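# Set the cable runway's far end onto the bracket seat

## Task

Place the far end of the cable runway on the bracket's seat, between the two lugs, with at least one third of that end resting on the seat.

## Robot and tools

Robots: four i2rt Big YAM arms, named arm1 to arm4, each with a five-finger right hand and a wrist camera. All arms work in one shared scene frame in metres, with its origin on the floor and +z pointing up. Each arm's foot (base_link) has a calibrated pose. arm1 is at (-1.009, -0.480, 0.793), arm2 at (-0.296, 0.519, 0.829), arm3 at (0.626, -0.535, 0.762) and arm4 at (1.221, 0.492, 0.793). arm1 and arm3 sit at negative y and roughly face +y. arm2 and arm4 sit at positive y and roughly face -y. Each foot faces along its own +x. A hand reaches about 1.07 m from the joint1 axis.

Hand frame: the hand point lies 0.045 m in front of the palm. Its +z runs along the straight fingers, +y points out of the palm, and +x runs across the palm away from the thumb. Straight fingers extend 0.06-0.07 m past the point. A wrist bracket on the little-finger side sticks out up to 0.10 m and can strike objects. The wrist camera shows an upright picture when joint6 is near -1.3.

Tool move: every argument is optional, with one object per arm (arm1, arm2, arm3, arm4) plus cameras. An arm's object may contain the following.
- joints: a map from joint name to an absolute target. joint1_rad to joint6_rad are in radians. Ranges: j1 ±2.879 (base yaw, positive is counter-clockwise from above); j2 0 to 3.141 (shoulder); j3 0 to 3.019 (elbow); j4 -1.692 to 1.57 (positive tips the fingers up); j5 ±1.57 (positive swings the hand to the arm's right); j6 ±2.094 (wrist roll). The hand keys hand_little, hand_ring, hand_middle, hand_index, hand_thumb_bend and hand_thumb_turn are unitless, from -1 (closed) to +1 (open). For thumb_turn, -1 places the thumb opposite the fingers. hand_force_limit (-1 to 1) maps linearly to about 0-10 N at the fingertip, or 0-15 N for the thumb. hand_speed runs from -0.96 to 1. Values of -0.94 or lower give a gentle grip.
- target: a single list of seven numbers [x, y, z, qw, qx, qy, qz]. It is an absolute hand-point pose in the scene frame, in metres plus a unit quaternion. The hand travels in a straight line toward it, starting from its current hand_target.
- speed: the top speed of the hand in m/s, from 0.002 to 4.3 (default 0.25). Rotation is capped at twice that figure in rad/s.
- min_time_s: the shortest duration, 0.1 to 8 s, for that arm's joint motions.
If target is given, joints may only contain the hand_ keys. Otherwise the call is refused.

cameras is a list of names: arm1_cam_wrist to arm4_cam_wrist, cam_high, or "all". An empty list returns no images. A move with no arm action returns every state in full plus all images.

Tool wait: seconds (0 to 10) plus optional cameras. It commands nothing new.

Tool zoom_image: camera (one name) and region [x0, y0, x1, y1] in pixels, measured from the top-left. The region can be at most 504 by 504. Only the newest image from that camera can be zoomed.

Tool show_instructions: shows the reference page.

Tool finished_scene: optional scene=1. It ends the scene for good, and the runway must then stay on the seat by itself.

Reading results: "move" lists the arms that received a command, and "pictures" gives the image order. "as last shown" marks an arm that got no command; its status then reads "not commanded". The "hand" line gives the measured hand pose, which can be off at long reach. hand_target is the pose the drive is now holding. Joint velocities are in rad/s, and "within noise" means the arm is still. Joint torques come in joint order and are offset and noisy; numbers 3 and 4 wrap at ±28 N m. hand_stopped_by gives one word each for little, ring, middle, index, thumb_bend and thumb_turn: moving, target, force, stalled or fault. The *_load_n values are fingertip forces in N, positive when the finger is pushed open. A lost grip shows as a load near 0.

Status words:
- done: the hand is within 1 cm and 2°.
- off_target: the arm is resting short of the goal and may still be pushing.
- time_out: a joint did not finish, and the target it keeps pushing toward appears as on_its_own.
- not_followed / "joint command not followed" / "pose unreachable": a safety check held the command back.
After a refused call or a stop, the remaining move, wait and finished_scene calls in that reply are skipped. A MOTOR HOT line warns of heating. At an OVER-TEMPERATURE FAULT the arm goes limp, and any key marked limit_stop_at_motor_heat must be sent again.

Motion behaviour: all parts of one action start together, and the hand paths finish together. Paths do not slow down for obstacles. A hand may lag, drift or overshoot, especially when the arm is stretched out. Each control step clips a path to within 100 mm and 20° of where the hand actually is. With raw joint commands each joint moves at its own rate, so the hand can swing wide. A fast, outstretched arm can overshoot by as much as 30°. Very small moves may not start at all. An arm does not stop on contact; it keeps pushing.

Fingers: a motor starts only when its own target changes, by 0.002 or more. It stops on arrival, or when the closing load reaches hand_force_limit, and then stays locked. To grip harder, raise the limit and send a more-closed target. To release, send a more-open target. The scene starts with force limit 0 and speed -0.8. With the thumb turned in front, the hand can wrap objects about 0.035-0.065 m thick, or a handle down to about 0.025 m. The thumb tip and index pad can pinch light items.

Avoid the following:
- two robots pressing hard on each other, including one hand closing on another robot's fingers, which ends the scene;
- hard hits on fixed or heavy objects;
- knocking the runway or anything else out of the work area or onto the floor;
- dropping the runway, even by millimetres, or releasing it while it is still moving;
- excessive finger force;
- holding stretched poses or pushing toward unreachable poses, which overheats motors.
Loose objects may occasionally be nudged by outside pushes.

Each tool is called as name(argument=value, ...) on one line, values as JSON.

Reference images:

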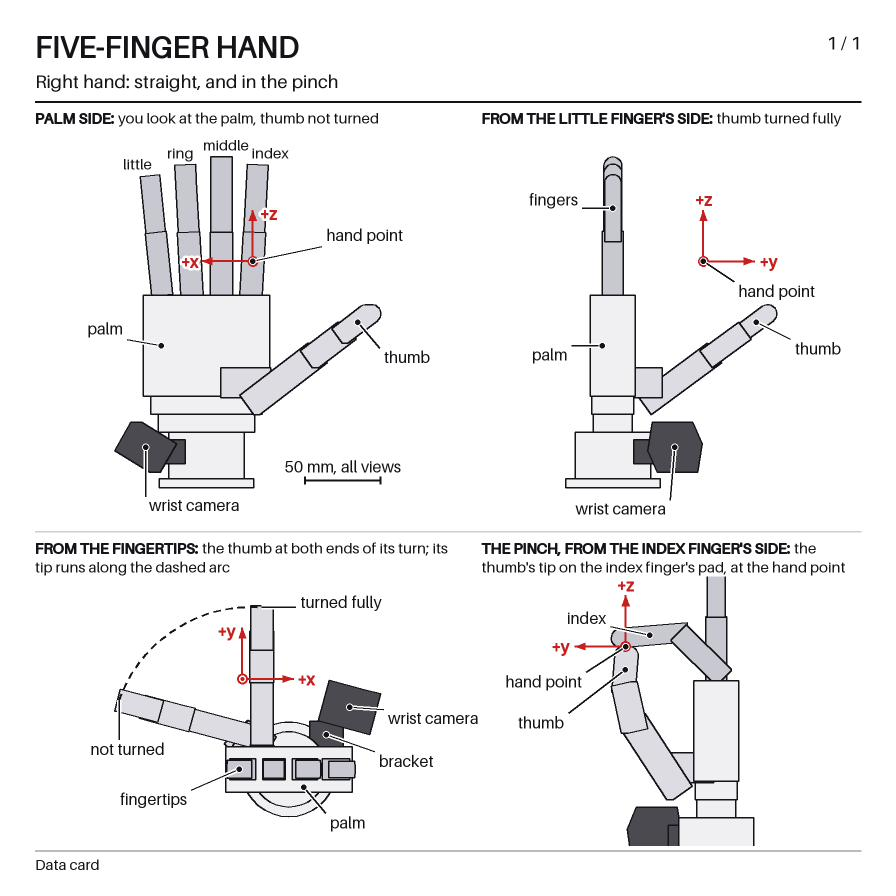

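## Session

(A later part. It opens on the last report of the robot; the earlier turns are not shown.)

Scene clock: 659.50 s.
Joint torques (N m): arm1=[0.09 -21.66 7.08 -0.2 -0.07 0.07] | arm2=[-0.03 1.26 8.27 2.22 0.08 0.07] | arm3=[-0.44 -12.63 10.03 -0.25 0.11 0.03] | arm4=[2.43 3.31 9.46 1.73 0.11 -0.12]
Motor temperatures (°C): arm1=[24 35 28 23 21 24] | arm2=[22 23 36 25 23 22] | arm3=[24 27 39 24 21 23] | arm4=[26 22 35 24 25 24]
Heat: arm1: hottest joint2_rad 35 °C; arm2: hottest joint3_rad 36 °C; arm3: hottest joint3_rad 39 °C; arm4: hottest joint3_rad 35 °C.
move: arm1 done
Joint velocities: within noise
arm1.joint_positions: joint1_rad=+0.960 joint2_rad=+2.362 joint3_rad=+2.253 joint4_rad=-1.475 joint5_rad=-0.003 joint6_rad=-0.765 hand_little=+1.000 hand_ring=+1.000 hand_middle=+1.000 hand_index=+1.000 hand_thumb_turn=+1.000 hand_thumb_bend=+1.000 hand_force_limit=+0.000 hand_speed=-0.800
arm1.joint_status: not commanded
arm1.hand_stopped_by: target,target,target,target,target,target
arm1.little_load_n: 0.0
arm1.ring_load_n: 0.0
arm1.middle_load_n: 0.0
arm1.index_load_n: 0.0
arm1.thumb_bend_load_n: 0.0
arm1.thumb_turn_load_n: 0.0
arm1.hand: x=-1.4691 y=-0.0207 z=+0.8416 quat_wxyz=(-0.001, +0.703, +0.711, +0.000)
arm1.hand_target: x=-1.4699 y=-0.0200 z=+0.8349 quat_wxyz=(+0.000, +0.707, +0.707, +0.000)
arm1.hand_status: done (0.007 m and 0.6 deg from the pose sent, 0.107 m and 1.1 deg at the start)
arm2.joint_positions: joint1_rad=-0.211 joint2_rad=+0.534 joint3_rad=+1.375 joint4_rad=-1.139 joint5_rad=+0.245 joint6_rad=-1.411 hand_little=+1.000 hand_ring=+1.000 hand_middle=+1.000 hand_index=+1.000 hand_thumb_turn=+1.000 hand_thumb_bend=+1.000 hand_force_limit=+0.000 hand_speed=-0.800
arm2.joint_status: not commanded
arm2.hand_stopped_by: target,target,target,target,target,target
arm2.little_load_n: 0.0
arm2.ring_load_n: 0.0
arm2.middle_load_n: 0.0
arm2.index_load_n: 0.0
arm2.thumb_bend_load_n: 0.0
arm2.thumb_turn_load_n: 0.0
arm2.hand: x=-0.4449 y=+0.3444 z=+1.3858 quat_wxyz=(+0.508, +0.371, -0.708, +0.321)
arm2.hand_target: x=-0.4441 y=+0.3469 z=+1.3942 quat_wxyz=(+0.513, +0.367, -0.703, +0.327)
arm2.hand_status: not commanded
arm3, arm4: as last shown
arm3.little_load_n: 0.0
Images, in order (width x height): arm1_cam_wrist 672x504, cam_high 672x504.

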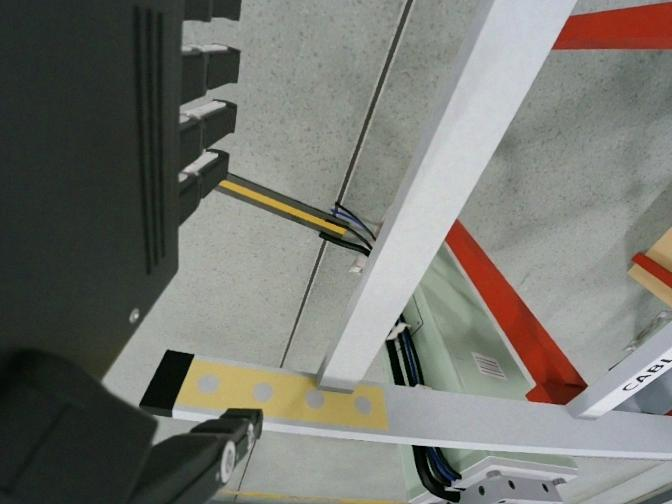

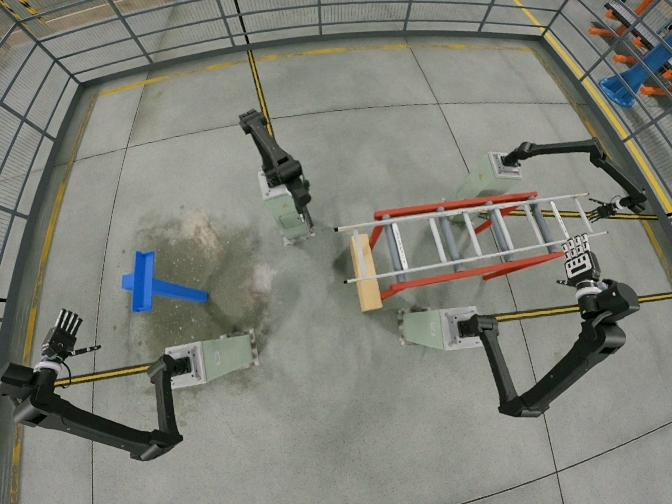

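move(arm1={"target": [-1.13, -0.02, 0.835, 0, 0.7071, 0.7071, 0], "speed": 0.1}, cameras=["arm1_cam_wrist", "arm3_cam_wrist", "cam_high"])

Scene clock: 681.23 s.
Joint torques (N m): arm1=[-0.62 -18.02 5.86 -0.29 -0.04 -0.07] | arm2=[0.03 1.38 8.25 2.24 0.09 0.07] | arm3=[-0.5 -12.4 9.96 -0.23 0.12 0.06] | arm4=[2.43 3.25 9.46 1.72 0.11 -0.12]
Motor temperatures (°C): arm1=[24 34 28 23 21 24] | arm2=[22 23 36 25 23 22] | arm3=[24 27 39 24 21 23] | arm4=[26 22 35 24 25 24]
Heat: arm1: hottest joint2_rad 34 °C; arm2: hottest joint3_rad 36 °C; arm3: hottest joint3_rad 39 °C; arm4: hottest joint3_rad 35 °C.
move: arm1 done
Joint velocities: within noise
arm1.joint_positions: joint1_rad=+0.509 joint2_rad=+1.863 joint3_rad=+1.370 joint4_rad=-1.116 joint5_rad=+0.004 joint6_rad=-1.203 hand_little=+1.000 hand_ring=+1.000 hand_middle=+1.000 hand_index=+1.000 hand_thumb_turn=+1.000 hand_thumb_bend=+1.000 hand_force_limit=+0.000 hand_speed=-0.800
arm1.joint_status: not commanded
arm1.hand_stopped_by: target,target,target,target,target,target
arm1.little_load_n: 0.0
arm1.ring_load_n: 0.0
arm1.middle_load_n: 0.0
arm1.index_load_n: 0.0
arm1.thumb_bend_load_n: 0.0
arm1.thumb_turn_load_n: 0.0
arm1.hand: x=-1.1340 y=-0.0224 z=+0.8267 quat_wxyz=(+0.010, +0.708, +0.706, -0.004)
arm1.hand_target: x=-1.1300 y=-0.0201 z=+0.8349 quat_wxyz=(+0.000, +0.707, +0.707, +0.000)
arm1.hand_status: done (0.010 m and 1.3 deg from the pose sent, 0.339 m and 0.6 deg at the start)
arm2, arm3: as last shown
arm4.joint_positions: joint1_rad=+0.437 joint2_rad=+0.536 joint3_rad=+1.374 joint4_rad=-1.330 joint5_rad=+0.200 joint6_rad=-1.269 hand_little=+1.000 hand_ring=+1.000 hand_middle=+1.000 hand_index=+1.000 hand_thumb_turn=+1.000 hand_thumb_bend=+1.000 hand_force_limit=+0.000 hand_speed=-0.800
arm4.joint_status: not commanded
arm4.hand_stopped_by: target,target,target,target,target,target
arm4.little_load_n: 0.0
arm4.ring_load_n: 0.0
arm4.middle_load_n: 0.0
arm4.index_load_n: 0.0
arm4.thumb_bend_load_n: 0.0
arm4.thumb_turn_load_n: 0.0
arm4.hand: x=+1.2444 y=+0.2852 z=+1.2965 quat_wxyz=(+0.252, +0.645, -0.561, +0.453)
arm4.hand_target: x=+1.2464 y=+0.2864 z=+1.3081 quat_wxyz=(+0.253, +0.642, -0.554, +0.466)
arm4.hand_status: not commanded
Images, in order (width x height): arm1_cam_wrist 672x504, arm3_cam_wrist 672x504, cam_high 672x504.

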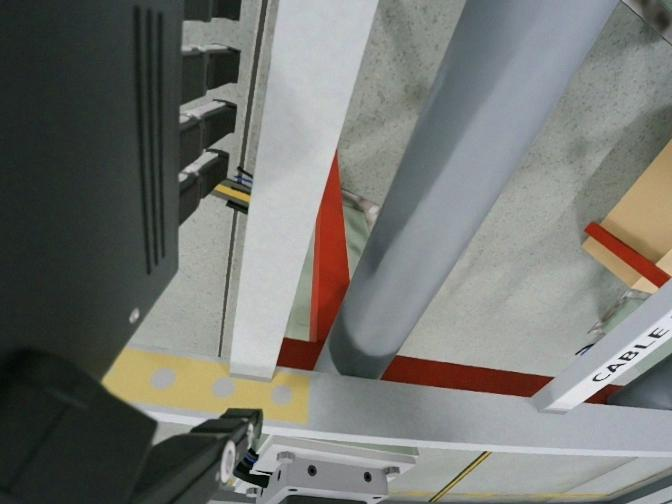

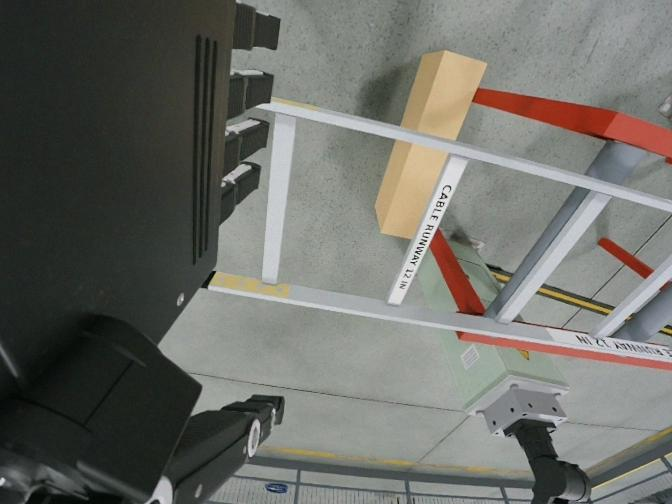

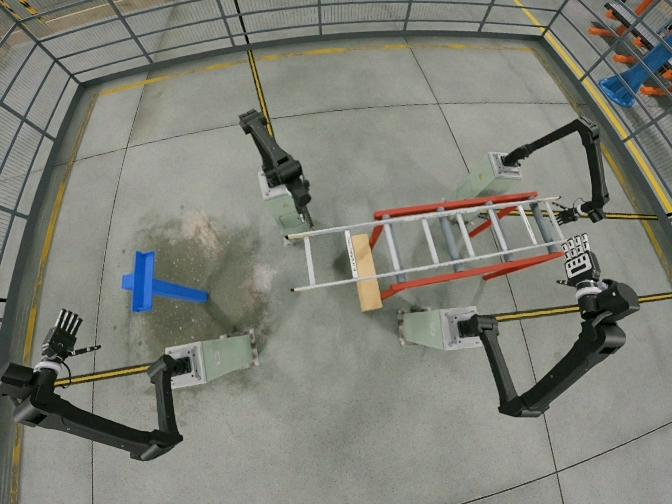

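move(arm3={"target": [0.23, 0.05, 0.95, 0, 0.7071, -0.7071, 0], "speed": 0.25}, cameras=["arm3_cam_wrist", "cam_high"])

Scene clock: 735.03 s.
Joint torques (N m): arm1=[-0.5 -18.02 5.87 -0.31 -0.05 -0.11] | arm2=[0.09 1.32 8.28 2.24 0.08 0.07] | arm3=[0.79 -21.42 10.04 -0.34 -0.14 0.02] | arm4=[2.43 3.31 9.46 1.73 0.11 -0.12]
Motor temperatures (°C): arm1=[24 33 27 23 21 24] | arm2=[22 23 36 25 23 22] | arm3=[24 27 40 24 21 23] | arm4=[26 22 35 24 25 24]
Heat: arm1: hottest joint2_rad 33 °C; arm2: hottest joint3_rad 36 °C; arm3: hottest joint3_rad 40 °C; arm4: hottest joint3_rad 35 °C.
move: arm3 off_target
Joint velocities: within noise
arm1, arm2, arm4: as last shown
arm1.joint_positions: joint1_rad=+0.509 joint2_rad=+1.863 joint3_rad=+1.370 joint4_rad=-1.116 joint5_rad=+0.004 joint6_rad=-1.204 hand_little=+1.000 hand_ring=+1.000 hand_middle=+1.000 hand_index=+1.000 hand_thumb_turn=+1.000 hand_thumb_bend=+1.000 hand_force_limit=+0.000 hand_speed=-0.800
arm1.hand: x=-1.1340 y=-0.0224 z=+0.8267 quat_wxyz=(+0.010, +0.708, +0.707, -0.004)
arm2.thumb_turn_load_n: -0.5
arm3.joint_positions: joint1_rad=+0.351 joint2_rad=+2.094 joint3_rad=+2.127 joint4_rad=-1.633 joint5_rad=-0.012 joint6_rad=+2.009 hand_little=+1.000 hand_ring=+1.000 hand_middle=+1.000 hand_index=+1.000 hand_thumb_turn=+1.000 hand_thumb_bend=+1.000 hand_force_limit=+0.000 hand_speed=-0.800
arm3.joint_status: not commanded
arm3.hand_stopped_by: target,target,target,target,target,target
arm3.little_load_n: 0.0
arm3.ring_load_n: 0.0
arm3.middle_load_n: 0.0
arm3.index_load_n: 0.0
arm3.thumb_bend_load_n: 0.0
arm3.thumb_turn_load_n: 0.0
arm3.hand: x=+0.2358 y=+0.0438 z=+0.9342 quat_wxyz=(+0.014, +0.740, -0.672, +0.008)
arm3.hand_target: x=+0.2305 y=+0.0496 z=+0.9499 quat_wxyz=(+0.011, +0.735, -0.677, -0.005)
arm3.hand_status: off_target (0.018 m and 5.8 deg from the pose sent, 0.265 m and 4.5 deg at the start; a joint's target at an end of its range on 56 of 66 steps)
Images, in order (width x height): arm3_cam_wrist 672x504, cam_high 672x504.

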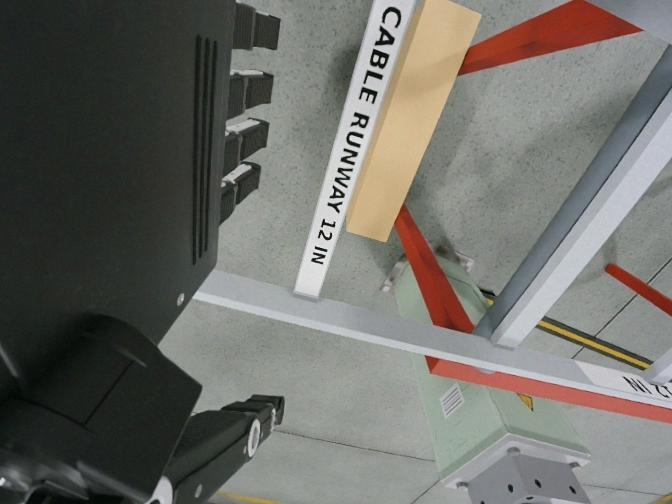

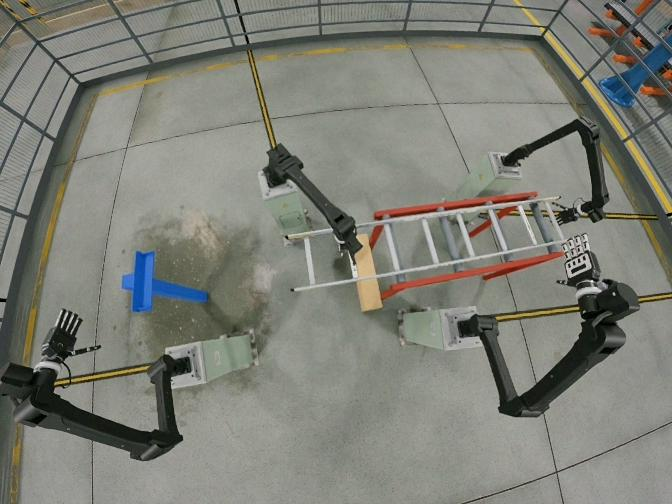

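zoom_image(camera="cam_high", region=[290, 195, 410, 285])

zoom_image(camera="arm3_cam_wrist", region=[200, 0, 500, 225])

Scaled by 4.200 from the camera's image (finer frame: 960x720).

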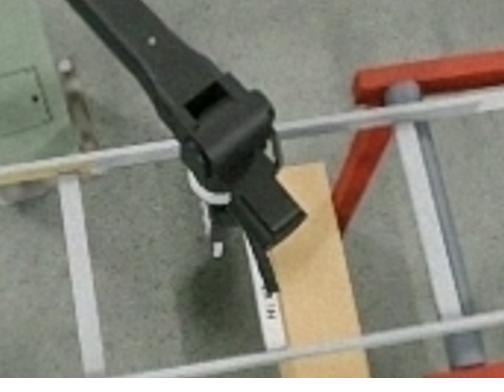

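Scaled by 1.680 from the camera's image (finer frame: 960x720).

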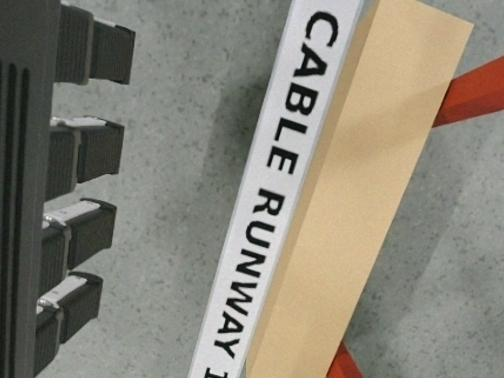

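move(arm3={"target": [0.235, 0.055, 0.835, 0, 0.7071, -0.7071, 0], "speed": 0.15}, cameras=["arm3_cam_wrist", "cam_high", "arm4_cam_wrist"])

zoom_image(camera="cam_high", region=[290, 195, 410, 285])

Scene clock: 770.73 s.
Joint torques (N m): arm1=[-0.56 -18.02 5.82 -0.29 -0.05 -0.11] | arm2=[0.03 1.26 8.27 2.24 0.08 0.07] | arm3=[-0.56 -21.71 6.99 0.58 0.03 0.03] | arm4=[2.43 3.25 9.44 1.74 0.11 -0.13]
Motor temperatures (°C): arm1=[24 33 26 23 21 24] | arm2=[22 23 37 25 23 22] | arm3=[24 30 43 24 21 23] | arm4=[26 22 35 24 25 24]
Heat: arm1: hottest joint2_rad 33 °C; arm2: hottest joint3_rad 37 °C; arm3: hottest joint3_rad 43 °C; arm4: hottest joint3_rad 35 °C.
move: arm3 off_target
Joint velocities: within noise
arm1, arm2, arm4: as last shown
arm2.thumb_turn_load_n: 0.0
arm3.joint_positions: joint1_rad=+0.351 joint2_rad=+2.129 joint3_rad=+1.917 joint4_rad=-1.381 joint5_rad=-0.012 joint6_rad=+2.009 hand_little=+1.000 hand_ring=+1.000 hand_middle=+1.000 hand_index=+1.000 hand_thumb_turn=+1.000 hand_thumb_bend=+1.000 hand_force_limit=+0.000 hand_speed=-0.800
arm3.joint_status: not commanded
arm3.hand_stopped_by: target,target,target,target,target,target
arm3.little_load_n: 0.0
arm3.ring_load_n: 0.0
arm3.middle_load_n: 0.0
arm3.index_load_n: 0.0
arm3.thumb_bend_load_n: 0.0
arm3.thumb_turn_load_n: 0.0
arm3.hand: x=+0.2329 y=+0.0466 z=+0.8321 quat_wxyz=(+0.013, +0.740, -0.672, +0.006)
arm3.hand_target: x=+0.2352 y=+0.0551 z=+0.8353 quat_wxyz=(+0.010, +0.732, -0.681, -0.003)
arm3.hand_status: off_target (0.009 m and 5.7 deg from the pose sent, 0.100 m and 5.8 deg at the start; a joint's target at an end of its range on 47 of 47 steps)
pictures: arm3_cam_wrist, arm4_cam_wrist, cam_high
Images, in order (width x height): arm3_cam_wrist 672x504, arm4_cam_wrist 672x504, cam_high 672x504.

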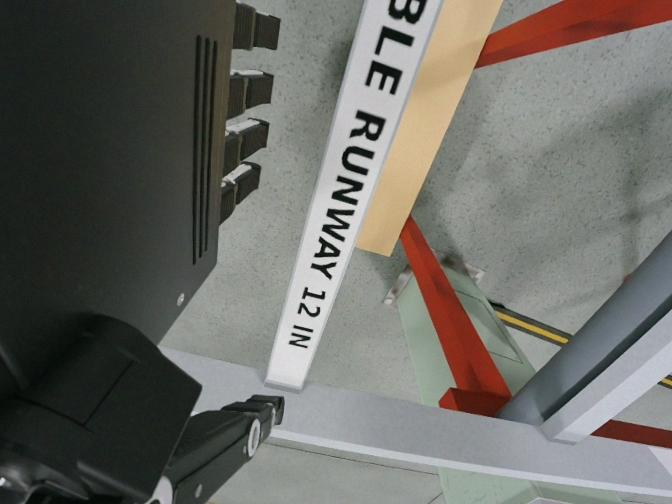

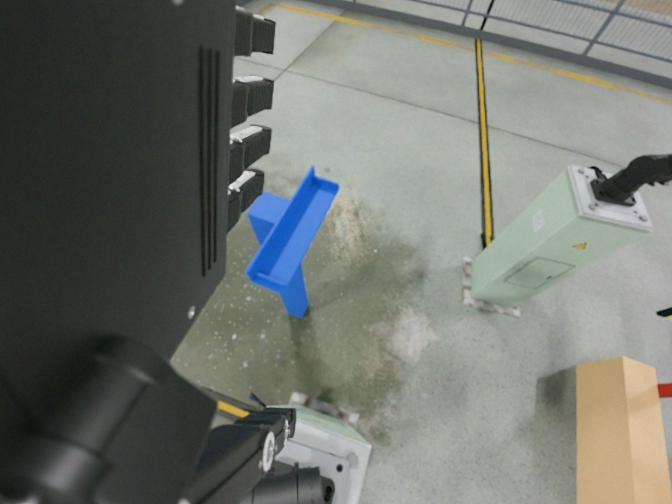

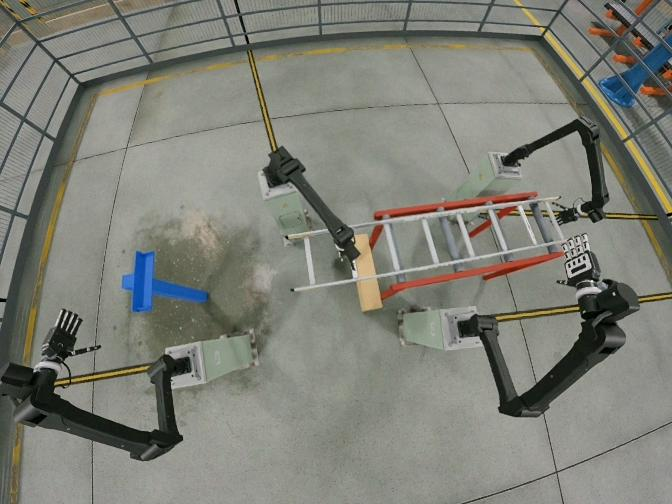

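Scaled by 4.200 from the camera's image (finer frame: 960x720).

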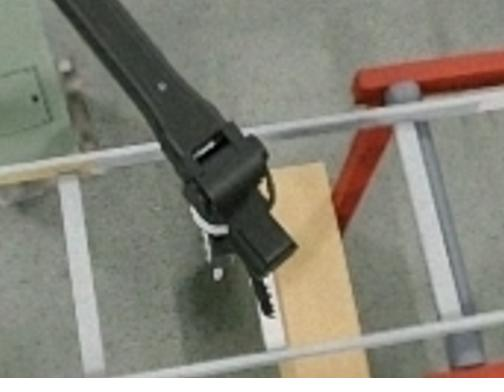

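move(arm3={"target": [0.235, 0.055, 0.8, 0, 0.7071, -0.7071, 0], "speed": 0.12, "joints": {"hand_thumb_turn": -1.0, "hand_speed": -0.2}})

move(arm3={"target": [0.192, 0.055, 0.8, 0, 0.7071, -0.7071, 0], "speed": 0.08}, cameras=["arm3_cam_wrist", "cam_high"])

Scene clock: 819.00 s.
Joint torques (N m): arm1=[-0.44 -18.08 5.82 -0.35 -0.05 -0.12] | arm2=[0.03 1.32 8.28 2.24 0.08 0.07] | arm3=[-0.5 -21.54 6.91 0.51 0.02 0.01] | arm4=[2.49 3.31 9.44 1.73 0.11 -0.13]
Motor temperatures (°C): arm1=[24 33 26 23 21 24] | arm2=[22 23 37 25 23 22] | arm3=[24 37 36 24 21 23] | arm4=[26 22 35 24 25 24]
Heat: arm1: hottest joint2_rad 33 °C; arm2: hottest joint3_rad 37 °C; arm3: hottest joint2_rad 37 °C; arm4: hottest joint3_rad 35 °C.
move: arm3 off_target
Joint velocities: within noise
arm1, arm2, arm4: as last shown
arm3.joint_positions: joint1_rad=+0.350 joint2_rad=+2.149 joint3_rad=+1.865 joint4_rad=-1.304 joint5_rad=-0.012 joint6_rad=+2.009 hand_little=+1.000 hand_ring=+1.000 hand_middle=+1.000 hand_index=+1.000 hand_thumb_turn=-1.000 hand_thumb_bend=+1.000 hand_force_limit=+0.000 hand_speed=-0.200
arm3.joint_status: all done
arm3.hand_stopped_by: target,target,target,target,target,target
arm3.little_load_n: 0.0
arm3.ring_load_n: 0.0
arm3.middle_load_n: 0.0
arm3.index_load_n: 0.0
arm3.thumb_bend_load_n: 0.0
arm3.thumb_turn_load_n: 0.0
arm3.hand: x=+0.2325 y=+0.0472 z=+0.8011 quat_wxyz=(+0.012, +0.740, -0.673, +0.002)
arm3.hand_target: x=+0.2354 y=+0.0550 z=+0.7999 quat_wxyz=(+0.010, +0.732, -0.681, -0.003)
arm3.hand_status: off_target (0.008 m and 5.6 deg from the pose sent, 0.033 m and 5.7 deg at the start; a joint's target at an end of its range on 53 of 53 steps)
arm4.index_load_n: -0.5
pictures: none

Scene clock: 820.30 s.
Joint torques (N m): arm1=[-0.44 -18.14 5.86 -0.34 -0.04 -0.11] | arm2=[0.03 1.32 8.28 2.22 0.08 0.07] | arm3=[0.91 -21.48 9.83 -0.18 -0.4 -0.03] | arm4=[2.49 3.31 9.43 1.73 0.11 -0.13]
Motor temperatures (°C): arm1=[24 33 26 23 21 24] | arm2=[22 23 37 25 23 22] | arm3=[24 37 36 24 21 23] | arm4=[26 22 35 24 25 24]
Heat: arm1: hottest joint2_rad 33 °C; arm2: hottest joint3_rad 37 °C; arm3: hottest joint2_rad 37 °C; arm4: hottest joint3_rad 35 °C.
move: arm3 off_target
Joint velocities: within noise
arm1, arm2, arm4: as last shown
arm3.joint_positions: joint1_rad=+0.380 joint2_rad=+2.211 joint3_rad=+1.940 joint4_rad=-1.326 joint5_rad=-0.016 joint6_rad=+2.014 hand_little=+1.000 hand_ring=+1.000 hand_middle=+1.000 hand_index=+1.000 hand_thumb_turn=-1.000 hand_thumb_bend=+1.000 hand_force_limit=+0.000 hand_speed=-0.200
arm3.joint_status: not commanded
arm3.hand_stopped_by: target,target,target,target,target,target
arm3.little_load_n: 0.0
arm3.ring_load_n: 0.0
arm3.middle_load_n: 0.0
arm3.index_load_n: 0.0
arm3.thumb_bend_load_n: 0.0
arm3.thumb_turn_load_n: 0.0
arm3.hand: x=+0.2064 y=+0.0483 z=+0.7886 quat_wxyz=(+0.016, +0.748, -0.663, +0.007)
arm3.hand_target: x=+0.1928 y=+0.0547 z=+0.8000 quat_wxyz=(+0.015, +0.748, -0.664, -0.006)
arm3.hand_status: off_target (0.020 m and 7.1 deg from the pose sent, 0.041 m and 5.6 deg at the start; a joint's target at an end of its range on 39 of 39 steps)
arm4.index_load_n: 0.0
Images, in order (width x height): arm3_cam_wrist 672x504, cam_high 672x504.

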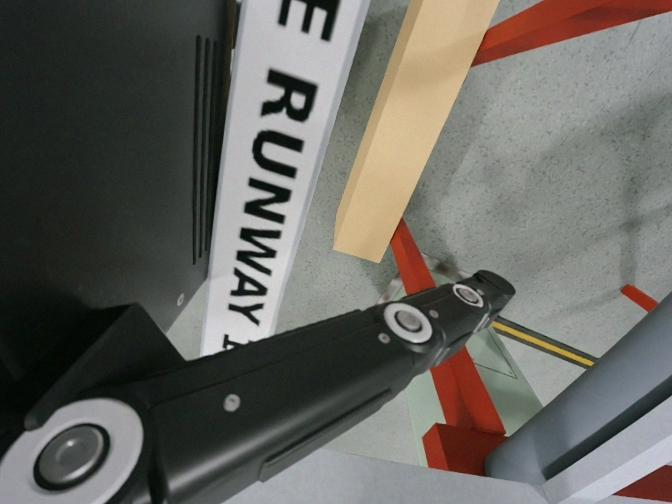

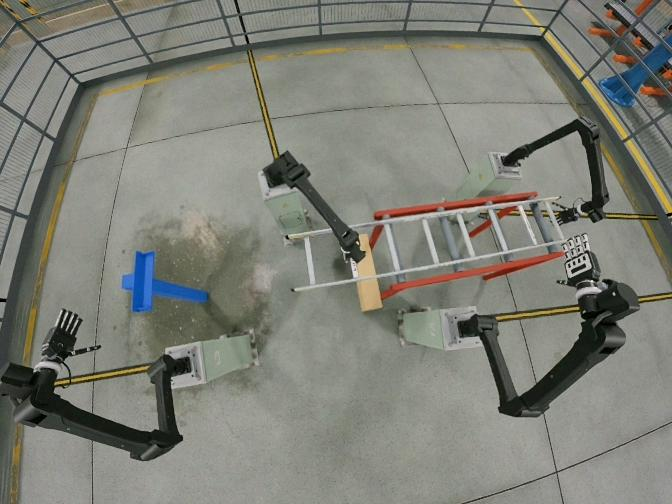

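move(arm3={"target": [0.205, 0.055, 0.8, 0, 0.7071, -0.7071, 0], "speed": 0.08, "joints": {"hand_little": -0.9, "hand_ring": -0.9, "hand_middle": -0.9, "hand_index": -0.9, "hand_speed": -0.5, "hand_force_limit": -0.2}}, cameras=["arm3_cam_wrist"])

Scene clock: 833.30 s.
Joint torques (N m): arm1=[-0.5 -18.08 5.86 -0.32 -0.05 -0.11] | arm2=[-0.03 1.32 8.27 2.22 0.08 0.07] | arm3=[0.03 -24.18 7.62 0.09 -0.21 -0.12] | arm4=[2.43 3.25 9.44 1.74 0.11 -0.12]
Motor temperatures (°C): arm1=[24 33 26 23 21 24] | arm2=[22 23 37 25 23 22] | arm3=[24 36 37 24 21 23] | arm4=[26 22 36 24 25 24]
Heat: arm1: hottest joint2_rad 33 °C; arm2: hottest joint3_rad 37 °C; arm3: hottest joint3_rad 37 °C; arm4: hottest joint3_rad 36 °C.
move: arm3 off_target
Joint velocities: within noise
arm1, arm2, arm4: as last shown
arm2.ring_load_n: 0.5
arm3.joint_positions: joint1_rad=+0.380 joint2_rad=+2.225 joint3_rad=+1.939 joint4_rad=-1.327 joint5_rad=-0.017 joint6_rad=+2.025 hand_little=-0.790 hand_ring=-0.882 hand_middle=-0.900 hand_index=-0.900 hand_thumb_turn=-1.000 hand_thumb_bend=+1.000 hand_force_limit=-0.200 hand_speed=-0.500
arm3.joint_status: hand_little off_target (ended at -0.790, target -0.900); the others done
arm3.hand_stopped_by: force,force,target,target,target,target
arm3.little_load_n: 0.0
arm3.ring_load_n: 2.5
arm3.middle_load_n: 1.0
arm3.index_load_n: 0.0
arm3.thumb_bend_load_n: 0.0
arm3.thumb_turn_load_n: 0.5
arm3.hand: x=+0.2077 y=+0.0473 z=+0.7786 quat_wxyz=(+0.018, +0.744, -0.668, +0.014)
arm3.hand_target: x=+0.2056 y=+0.0551 z=+0.8000 quat_wxyz=(+0.014, +0.743, -0.669, -0.004)
arm3.hand_status: off_target (0.023 m and 6.7 deg from the pose sent, 0.013 m and 7.1 deg at the start; a joint's target at an end of its range on 56 of 56 steps)
Images, in order (width x height): arm3_cam_wrist 672x504.

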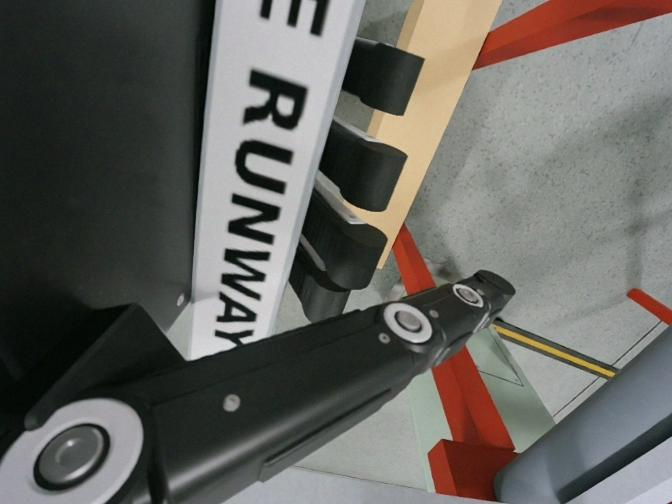

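move(arm3={"joints": {"hand_thumb_bend": -0.6, "hand_speed": -0.7, "hand_force_limit": -0.4}}, cameras=["arm3_cam_wrist"])

Scene clock: 854.53 s.
Joint torques (N m): arm1=[-0.44 -18.14 5.9 -0.35 -0.04 -0.1] | arm2=[0.09 1.32 8.27 2.22 0.08 0.07] | arm3=[-0.09 -24.47 7.66 0.06 -0.22 -0.11] | arm4=[2.37 3.31 9.47 1.73 0.11 -0.13]
Motor temperatures (°C): arm1=[24 33 26 23 21 24] | arm2=[22 23 37 25 23 22] | arm3=[24 35 36 24 21 23] | arm4=[26 22 36 24 25 24]
Heat: arm1: hottest joint2_rad 33 °C; arm2: hottest joint3_rad 37 °C; arm3: hottest joint3_rad 36 °C; arm4: hottest joint3_rad 36 °C.
move: arm3 off_target
Joint velocities: within noise
arm1, arm2, arm4: as last shown
arm2.ring_load_n: 0.0
arm3.joint_positions: joint1_rad=+0.380 joint2_rad=+2.225 joint3_rad=+1.939 joint4_rad=-1.327 joint5_rad=-0.017 joint6_rad=+2.025 hand_little=-0.790 hand_ring=-0.882 hand_middle=-0.900 hand_index=-0.900 hand_thumb_turn=-1.000 hand_thumb_bend=+0.477 hand_force_limit=-0.400 hand_speed=-0.700
arm3.joint_status: hand_thumb_bend off_target (ended at +0.477, target -0.600); the others done
arm3.hand_stopped_by: force,force,target,target,force,target
arm3.little_load_n: 0.0
arm3.ring_load_n: 2.5
arm3.middle_load_n: 1.0
arm3.index_load_n: 0.0
arm3.thumb_bend_load_n: 5.0
arm3.thumb_turn_load_n: 0.5
arm3.hand: x=+0.2077 y=+0.0473 z=+0.7786 quat_wxyz=(+0.018, +0.744, -0.668, +0.014)
arm3.hand_target: x=+0.2056 y=+0.0551 z=+0.8000 quat_wxyz=(+0.014, +0.743, -0.669, -0.004)
arm3.hand_status: not commanded
Images, in order (width x height): arm3_cam_wrist 672x504.

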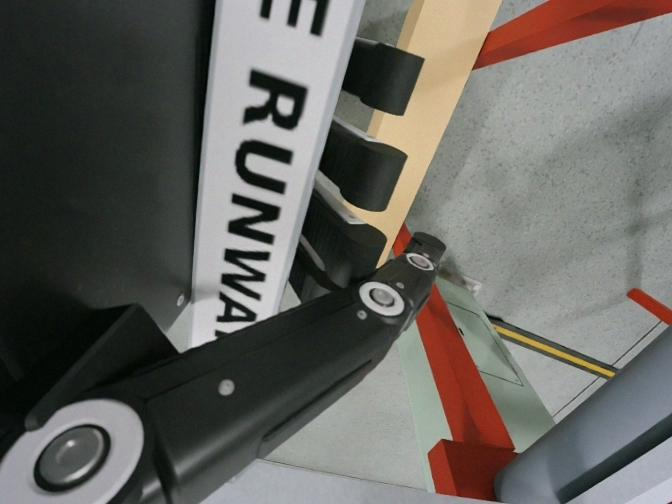

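move(arm4={"target": [1.38, -0.02, 1.05, 0, 0.7071, -0.7071, 0], "speed": 0.25}, cameras=["arm4_cam_wrist", "cam_high"])

Scene clock: 896.20 s.
Joint torques (N m): arm1=[-0.5 -18.2 5.87 -0.32 -0.05 -0.11] | arm2=[0.03 1.26 8.27 2.24 0.08 0.07] | arm3=[-0.26 -24.59 7.62 0.12 -0.2 -0.11] | arm4=[0.67 -20.13 13.23 -0.34 -0.04 0.04]
Motor temperatures (°C): arm1=[24 33 26 23 21 24] | arm2=[22 23 37 25 23 22] | arm3=[24 35 35 24 21 23] | arm4=[26 22 36 24 25 24]
Heat: arm1: hottest joint2_rad 33 °C; arm2: hottest joint3_rad 37 °C; arm3: hottest joint2_rad 35 °C; arm4: hottest joint3_rad 36 °C.
move: arm4 off_target
Joint velocities: within noise
arm1, arm3: as last shown
arm1.thumb_bend_load_n: -0.5
arm2.joint_positions: joint1_rad=-0.211 joint2_rad=+0.534 joint3_rad=+1.375 joint4_rad=-1.139 joint5_rad=+0.245 joint6_rad=-1.411 hand_little=+1.000 hand_ring=+1.000 hand_middle=+1.000 hand_index=+1.000 hand_thumb_turn=+1.000 hand_thumb_bend=+1.000 hand_force_limit=+0.000 hand_speed=-0.800
arm2.joint_status: not commanded
arm2.hand_stopped_by: target,target,target,target,target,target
arm2.little_load_n: 0.0
arm2.ring_load_n: 0.0
arm2.middle_load_n: 0.0
arm2.index_load_n: -0.5
arm2.thumb_bend_load_n: 0.0
arm2.thumb_turn_load_n: 0.0
arm2.hand: x=-0.4449 y=+0.3444 z=+1.3858 quat_wxyz=(+0.508, +0.371, -0.708, +0.321)
arm2.hand_target: x=-0.4441 y=+0.3469 z=+1.3942 quat_wxyz=(+0.513, +0.367, -0.703, +0.327)
arm2.hand_status: not commanded
arm3.ring_load_n: 3.0
arm4.joint_positions: joint1_rad=+0.277 joint2_rad=+1.882 joint3_rad=+1.959 joint4_rad=-1.675 joint5_rad=+0.015 joint6_rad=-1.193 hand_little=+1.000 hand_ring=+1.000 hand_middle=+1.000 hand_index=+1.000 hand_thumb_turn=+1.000 hand_thumb_bend=+1.000 hand_force_limit=+0.000 hand_speed=-0.800
arm4.joint_status: not commanded
arm4.hand_stopped_by: target,target,target,target,target,target
arm4.little_load_n: 0.0
arm4.ring_load_n: 0.0
arm4.middle_load_n: 0.0
arm4.index_load_n: 0.0
arm4.thumb_bend_load_n: 0.0
arm4.thumb_turn_load_n: 0.0
arm4.hand: x=+1.3824 y=-0.0096 z=+1.0262 quat_wxyz=(-0.003, +0.717, -0.697, -0.013)
arm4.hand_target: x=+1.3794 y=-0.0187 z=+1.0495 quat_wxyz=(+0.006, +0.708, -0.706, +0.012)
arm4.hand_status: off_target (0.026 m and 2.3 deg from the pose sent, 0.415 m and 62.9 deg at the start; a joint's target at an end of its range on 26 of 96 steps)
Images, in order (width x height): arm4_cam_wrist 672x504, cam_high 672x504.

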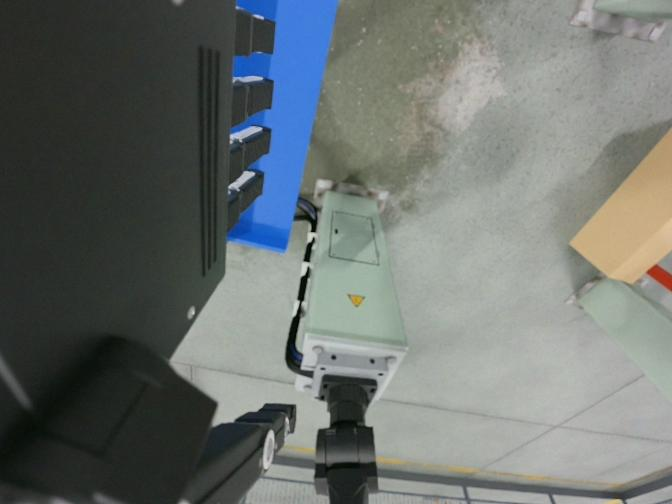

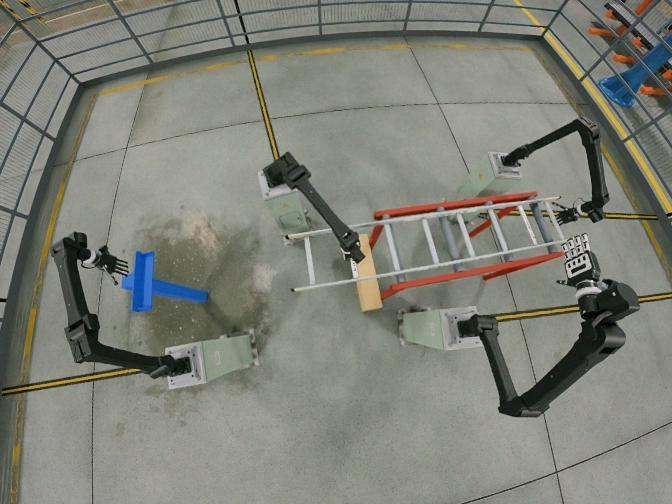

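move(arm4={"target": [1.52, -0.16, 1.1, 0, 0.7071, -0.7071, 0], "speed": 0.25}, cameras=["arm4_cam_wrist"])

Scene clock: 921.50 s.
Joint torques (N m): arm1=[-0.38 -18.08 5.89 -0.35 -0.05 -0.12] | arm2=[0.03 1.32 8.27 2.22 0.09 0.07] | arm3=[-0.21 -24.23 7.64 0.06 -0.21 -0.11] | arm4=[2.14 -23.3 13.11 0.49 0.11 -0.09]
Motor temperatures (°C): arm1=[24 33 26 23 21 24] | arm2=[22 23 37 25 23 22] | arm3=[24 35 35 24 21 23] | arm4=[26 25 36 24 25 24]
Heat: arm1: hottest joint2_rad 33 °C; arm2: hottest joint3_rad 37 °C; arm3: hottest joint2_rad 35 °C; arm4: hottest joint3_rad 36 °C.
move: arm4 off_target
Joint velocities: within noise
arm1.joint_positions: joint1_rad=+0.509 joint2_rad=+1.863 joint3_rad=+1.370 joint4_rad=-1.116 joint5_rad=+0.004 joint6_rad=-1.204 hand_little=+1.000 hand_ring=+1.000 hand_middle=+1.000 hand_index=+1.000 hand_thumb_turn=+1.000 hand_thumb_bend=+1.000 hand_force_limit=+0.000 hand_speed=-0.800
arm1.joint_status: not commanded
arm1.hand_stopped_by: target,target,target,target,target,target
arm1.little_load_n: 0.0
arm1.ring_load_n: 0.0
arm1.middle_load_n: 0.0
arm1.index_load_n: 0.0
arm1.thumb_bend_load_n: 0.0
arm1.thumb_turn_load_n: 0.0
arm1.hand: x=-1.1340 y=-0.0224 z=+0.8267 quat_wxyz=(+0.010, +0.708, +0.707, -0.004)
arm1.hand_target: x=-1.1300 y=-0.0201 z=+0.8349 quat_wxyz=(+0.000, +0.707, +0.707, +0.000)
arm1.hand_status: not commanded
arm2, arm3: as last shown
arm2.index_load_n: 0.0
arm3.ring_load_n: 2.5
arm4.joint_positions: joint1_rad=+0.370 joint2_rad=+2.288 joint3_rad=+2.798 joint4_rad=-1.679 joint5_rad=+0.044 joint6_rad=-1.145 hand_little=+1.000 hand_ring=+1.000 hand_middle=+1.000 hand_index=+1.000 hand_thumb_turn=+1.000 hand_thumb_bend=+1.000 hand_force_limit=+0.000 hand_speed=-0.800
arm4.joint_status: not commanded
arm4.hand_stopped_by: target,target,target,target,target,target
arm4.little_load_n: 0.0
arm4.ring_load_n: 0.0
arm4.middle_load_n: 0.0
arm4.index_load_n: 0.0
arm4.thumb_bend_load_n: 0.0
arm4.thumb_turn_load_n: 0.0
arm4.hand: x=+1.5138 y=-0.1569 z=+1.0857 quat_wxyz=(+0.079, +0.714, -0.671, +0.185)
arm4.hand_target: x=+1.5193 y=-0.1586 z=+1.0992 quat_wxyz=(+0.085, +0.712, -0.667, +0.203)
arm4.hand_status: off_target (0.016 m and 23.5 deg from the pose sent, 0.217 m and 2.3 deg at the start; pose on its path clipped on 25 of 56 steps; a joint's target at an end of its range on 55 of 56 steps)
Images, in order (width x height): arm4_cam_wrist 672x504.

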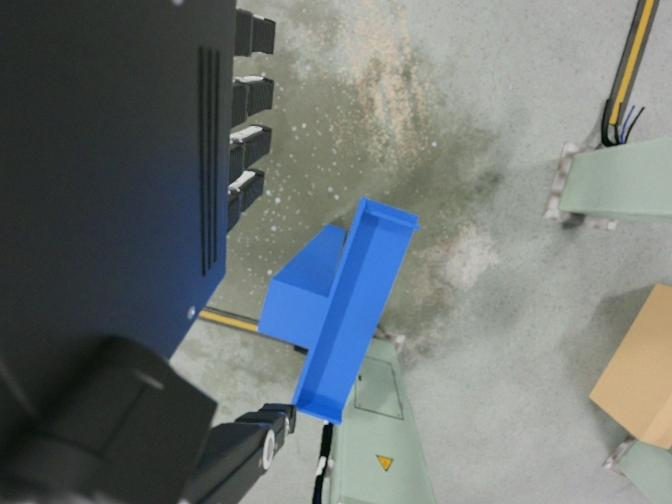

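zoom_image(camera="arm4_cam_wrist", region=[240, 180, 460, 440])

Scaled by 1.938 from the camera's image (finer frame: 960x720).

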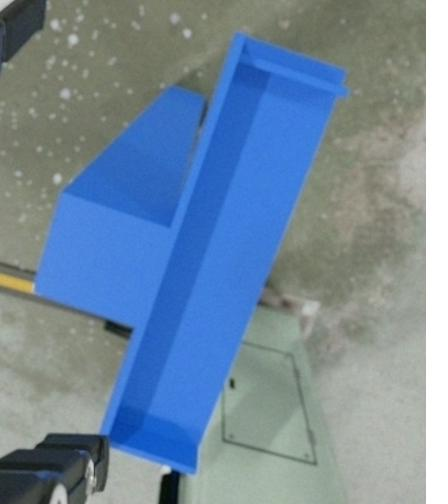

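move(arm3={"target": [0.33, 0.05, 0.815, 0, 0.7071, -0.7071, 0], "speed": 0.08}, cameras=["arm3_cam_wrist", "cam_high", "arm2_cam_wrist"])

Scene clock: 1018.17 s.
Joint torques (N m): arm1=[-0.56 -18.26 5.82 -0.35 -0.05 -0.11] | arm2=[0.03 1.32 8.25 2.22 0.08 0.07] | arm3=[-0.5 -24.64 7.21 -0.03 -0.2 0.19] | arm4=[2.26 -23.41 13.14 0.47 0.12 -0.08]
Motor temperatures (°C): arm1=[24 33 26 23 21 24] | arm2=[22 23 37 25 23 22] | arm3=[24 38 36 24 21 23] | arm4=[26 31 43 23 25 24]
Heat: arm1: hottest joint2_rad 33 °C; arm2: hottest joint3_rad 37 °C; arm3: hottest joint2_rad 38 °C; arm4: hottest joint3_rad 43 °C.
move: arm3 off_target
Joint velocities: within noise
arm1, arm2, arm4: as last shown
arm1.middle_load_n: 0.5
arm3.joint_positions: joint1_rad=+0.230 joint2_rad=+2.059 joint3_rad=+1.651 joint4_rad=-1.236 joint5_rad=+0.012 joint6_rad=+1.942 hand_little=-0.790 hand_ring=-0.882 hand_middle=-0.900 hand_index=-0.900 hand_thumb_turn=-1.000 hand_thumb_bend=+0.477 hand_force_limit=-0.400 hand_speed=-0.700
arm3.joint_status: not commanded
arm3.hand_stopped_by: force,force,target,target,force,target
arm3.little_load_n: 0.0
arm3.ring_load_n: 0.5
arm3.middle_load_n: 1.0
arm3.index_load_n: 1.0
arm3.thumb_bend_load_n: 5.0
arm3.thumb_turn_load_n: 0.5
arm3.hand: x=+0.3305 y=+0.0353 z=+0.7748 quat_wxyz=(+0.013, +0.721, -0.692, +0.033)
arm3.hand_target: x=+0.3302 y=+0.0490 z=+0.8147 quat_wxyz=(+0.001, +0.707, -0.707, +0.000)
arm3.hand_status: off_target (0.043 m and 4.7 deg from the pose sent, 0.128 m and 6.8 deg at the start)
arm4.hand: x=+1.5138 y=-0.1569 z=+1.0854 quat_wxyz=(+0.079, +0.714, -0.671, +0.185)
arm4.hand_target: x=+1.5193 y=-0.1586 z=+1.0992 quat_wxyz=(+0.084, +0.712, -0.667, +0.202)
pictures: arm2_cam_wrist, arm3_cam_wrist, cam_high
Images, in order (width x height): arm2_cam_wrist 672x504, arm3_cam_wrist 672x504, cam_high 672x504.

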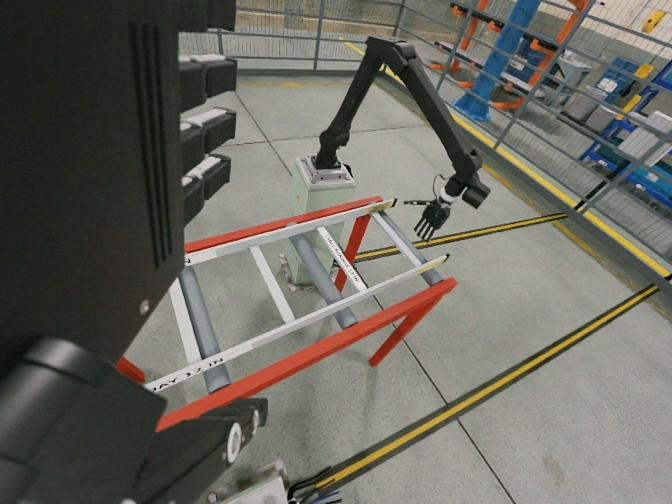

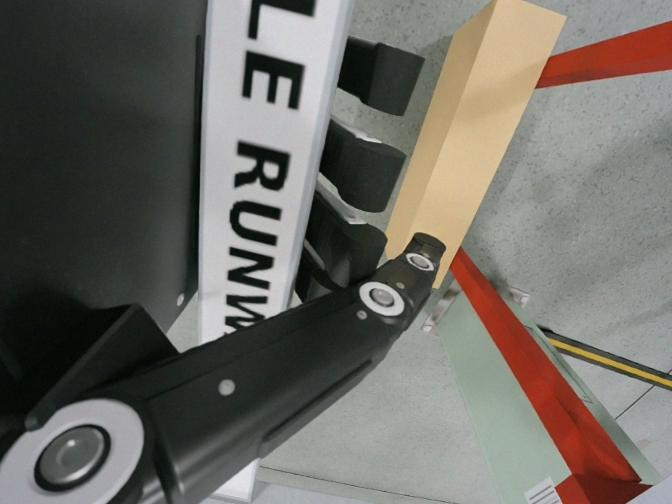

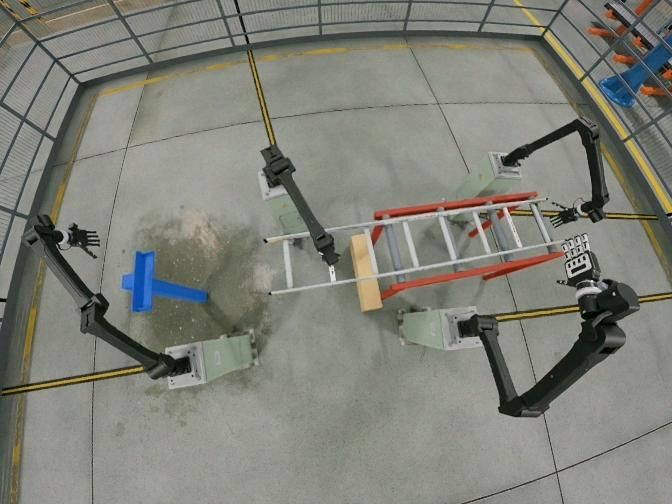

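move(arm3={"target": [0.5, 0.05, 0.83, 0, 0.7071, -0.7071, 0], "speed": 0.08}, cameras=["arm3_cam_wrist", "cam_high", "arm4_cam_wrist"])

Scene clock: 1031.37 s.
Joint torques (N m): arm1=[-0.44 -18.14 5.86 -0.38 -0.05 -0.11] | arm2=[0.03 1.32 8.27 2.22 0.08 0.07] | arm3=[0.32 -25.29 7.68 -0.54 -0.62 0.14] | arm4=[2.26 -23.36 13.12 0.47 0.12 -0.09]
Motor temperatures (°C): arm1=[24 33 26 23 21 24] | arm2=[22 23 37 25 23 22] | arm3=[24 41 36 24 21 23] | arm4=[26 31 43 23 25 24]
Heat: arm1: hottest joint2_rad 33 °C; arm2: hottest joint3_rad 37 °C; arm3: hottest joint2_rad 41 °C; arm4: hottest joint3_rad 43 °C.
move: arm3 off_target
Joint velocities: within noise
arm1, arm2, arm4: as last shown
arm1.middle_load_n: 0.0
arm3.joint_positions: joint1_rad=-0.061 joint2_rad=+1.956 joint3_rad=+1.484 joint4_rad=-1.192 joint5_rad=+0.021 joint6_rad=+1.661 hand_little=-0.790 hand_ring=-0.882 hand_middle=-0.900 hand_index=-0.900 hand_thumb_turn=-1.000 hand_thumb_bend=+0.477 hand_force_limit=-0.400 hand_speed=-0.700
arm3.joint_status: not commanded
arm3.hand_stopped_by: force,force,target,target,force,target
arm3.little_load_n: 0.0
arm3.ring_load_n: 1.5
arm3.middle_load_n: 1.5
arm3.index_load_n: 1.0
arm3.thumb_bend_load_n: 5.0
arm3.thumb_turn_load_n: 1.0
arm3.hand: x=+0.5038 y=+0.0325 z=+0.7735 quat_wxyz=(+0.025, +0.718, -0.695, +0.040)
arm3.hand_target: x=+0.5003 y=+0.0482 z=+0.8285 quat_wxyz=(+0.001, +0.707, -0.707, +0.000)
arm3.hand_status: off_target (0.059 m and 5.7 deg from the pose sent, 0.179 m and 4.7 deg at the start)
pictures: arm3_cam_wrist, arm4_cam_wrist, cam_high
Images, in order (width x height): arm3_cam_wrist 672x504, arm4_cam_wrist 672x504, cam_high 672x504.

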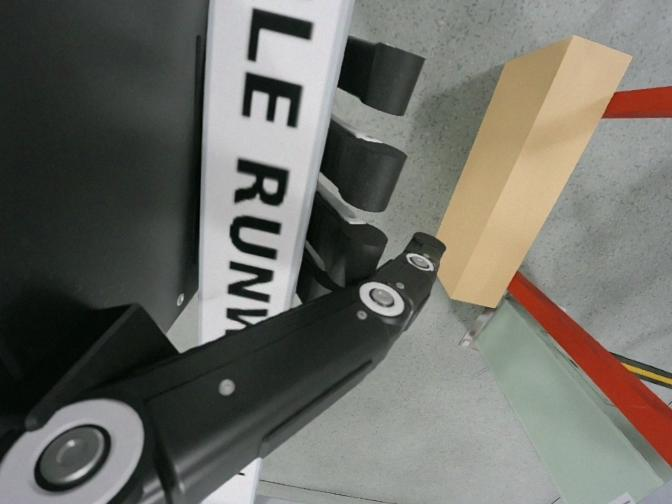

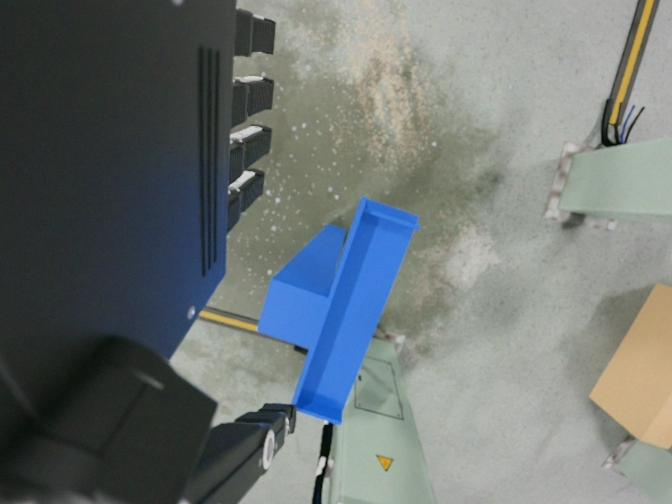

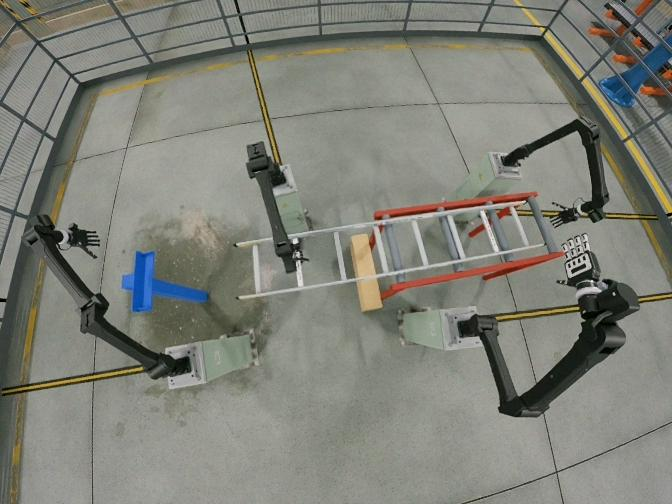

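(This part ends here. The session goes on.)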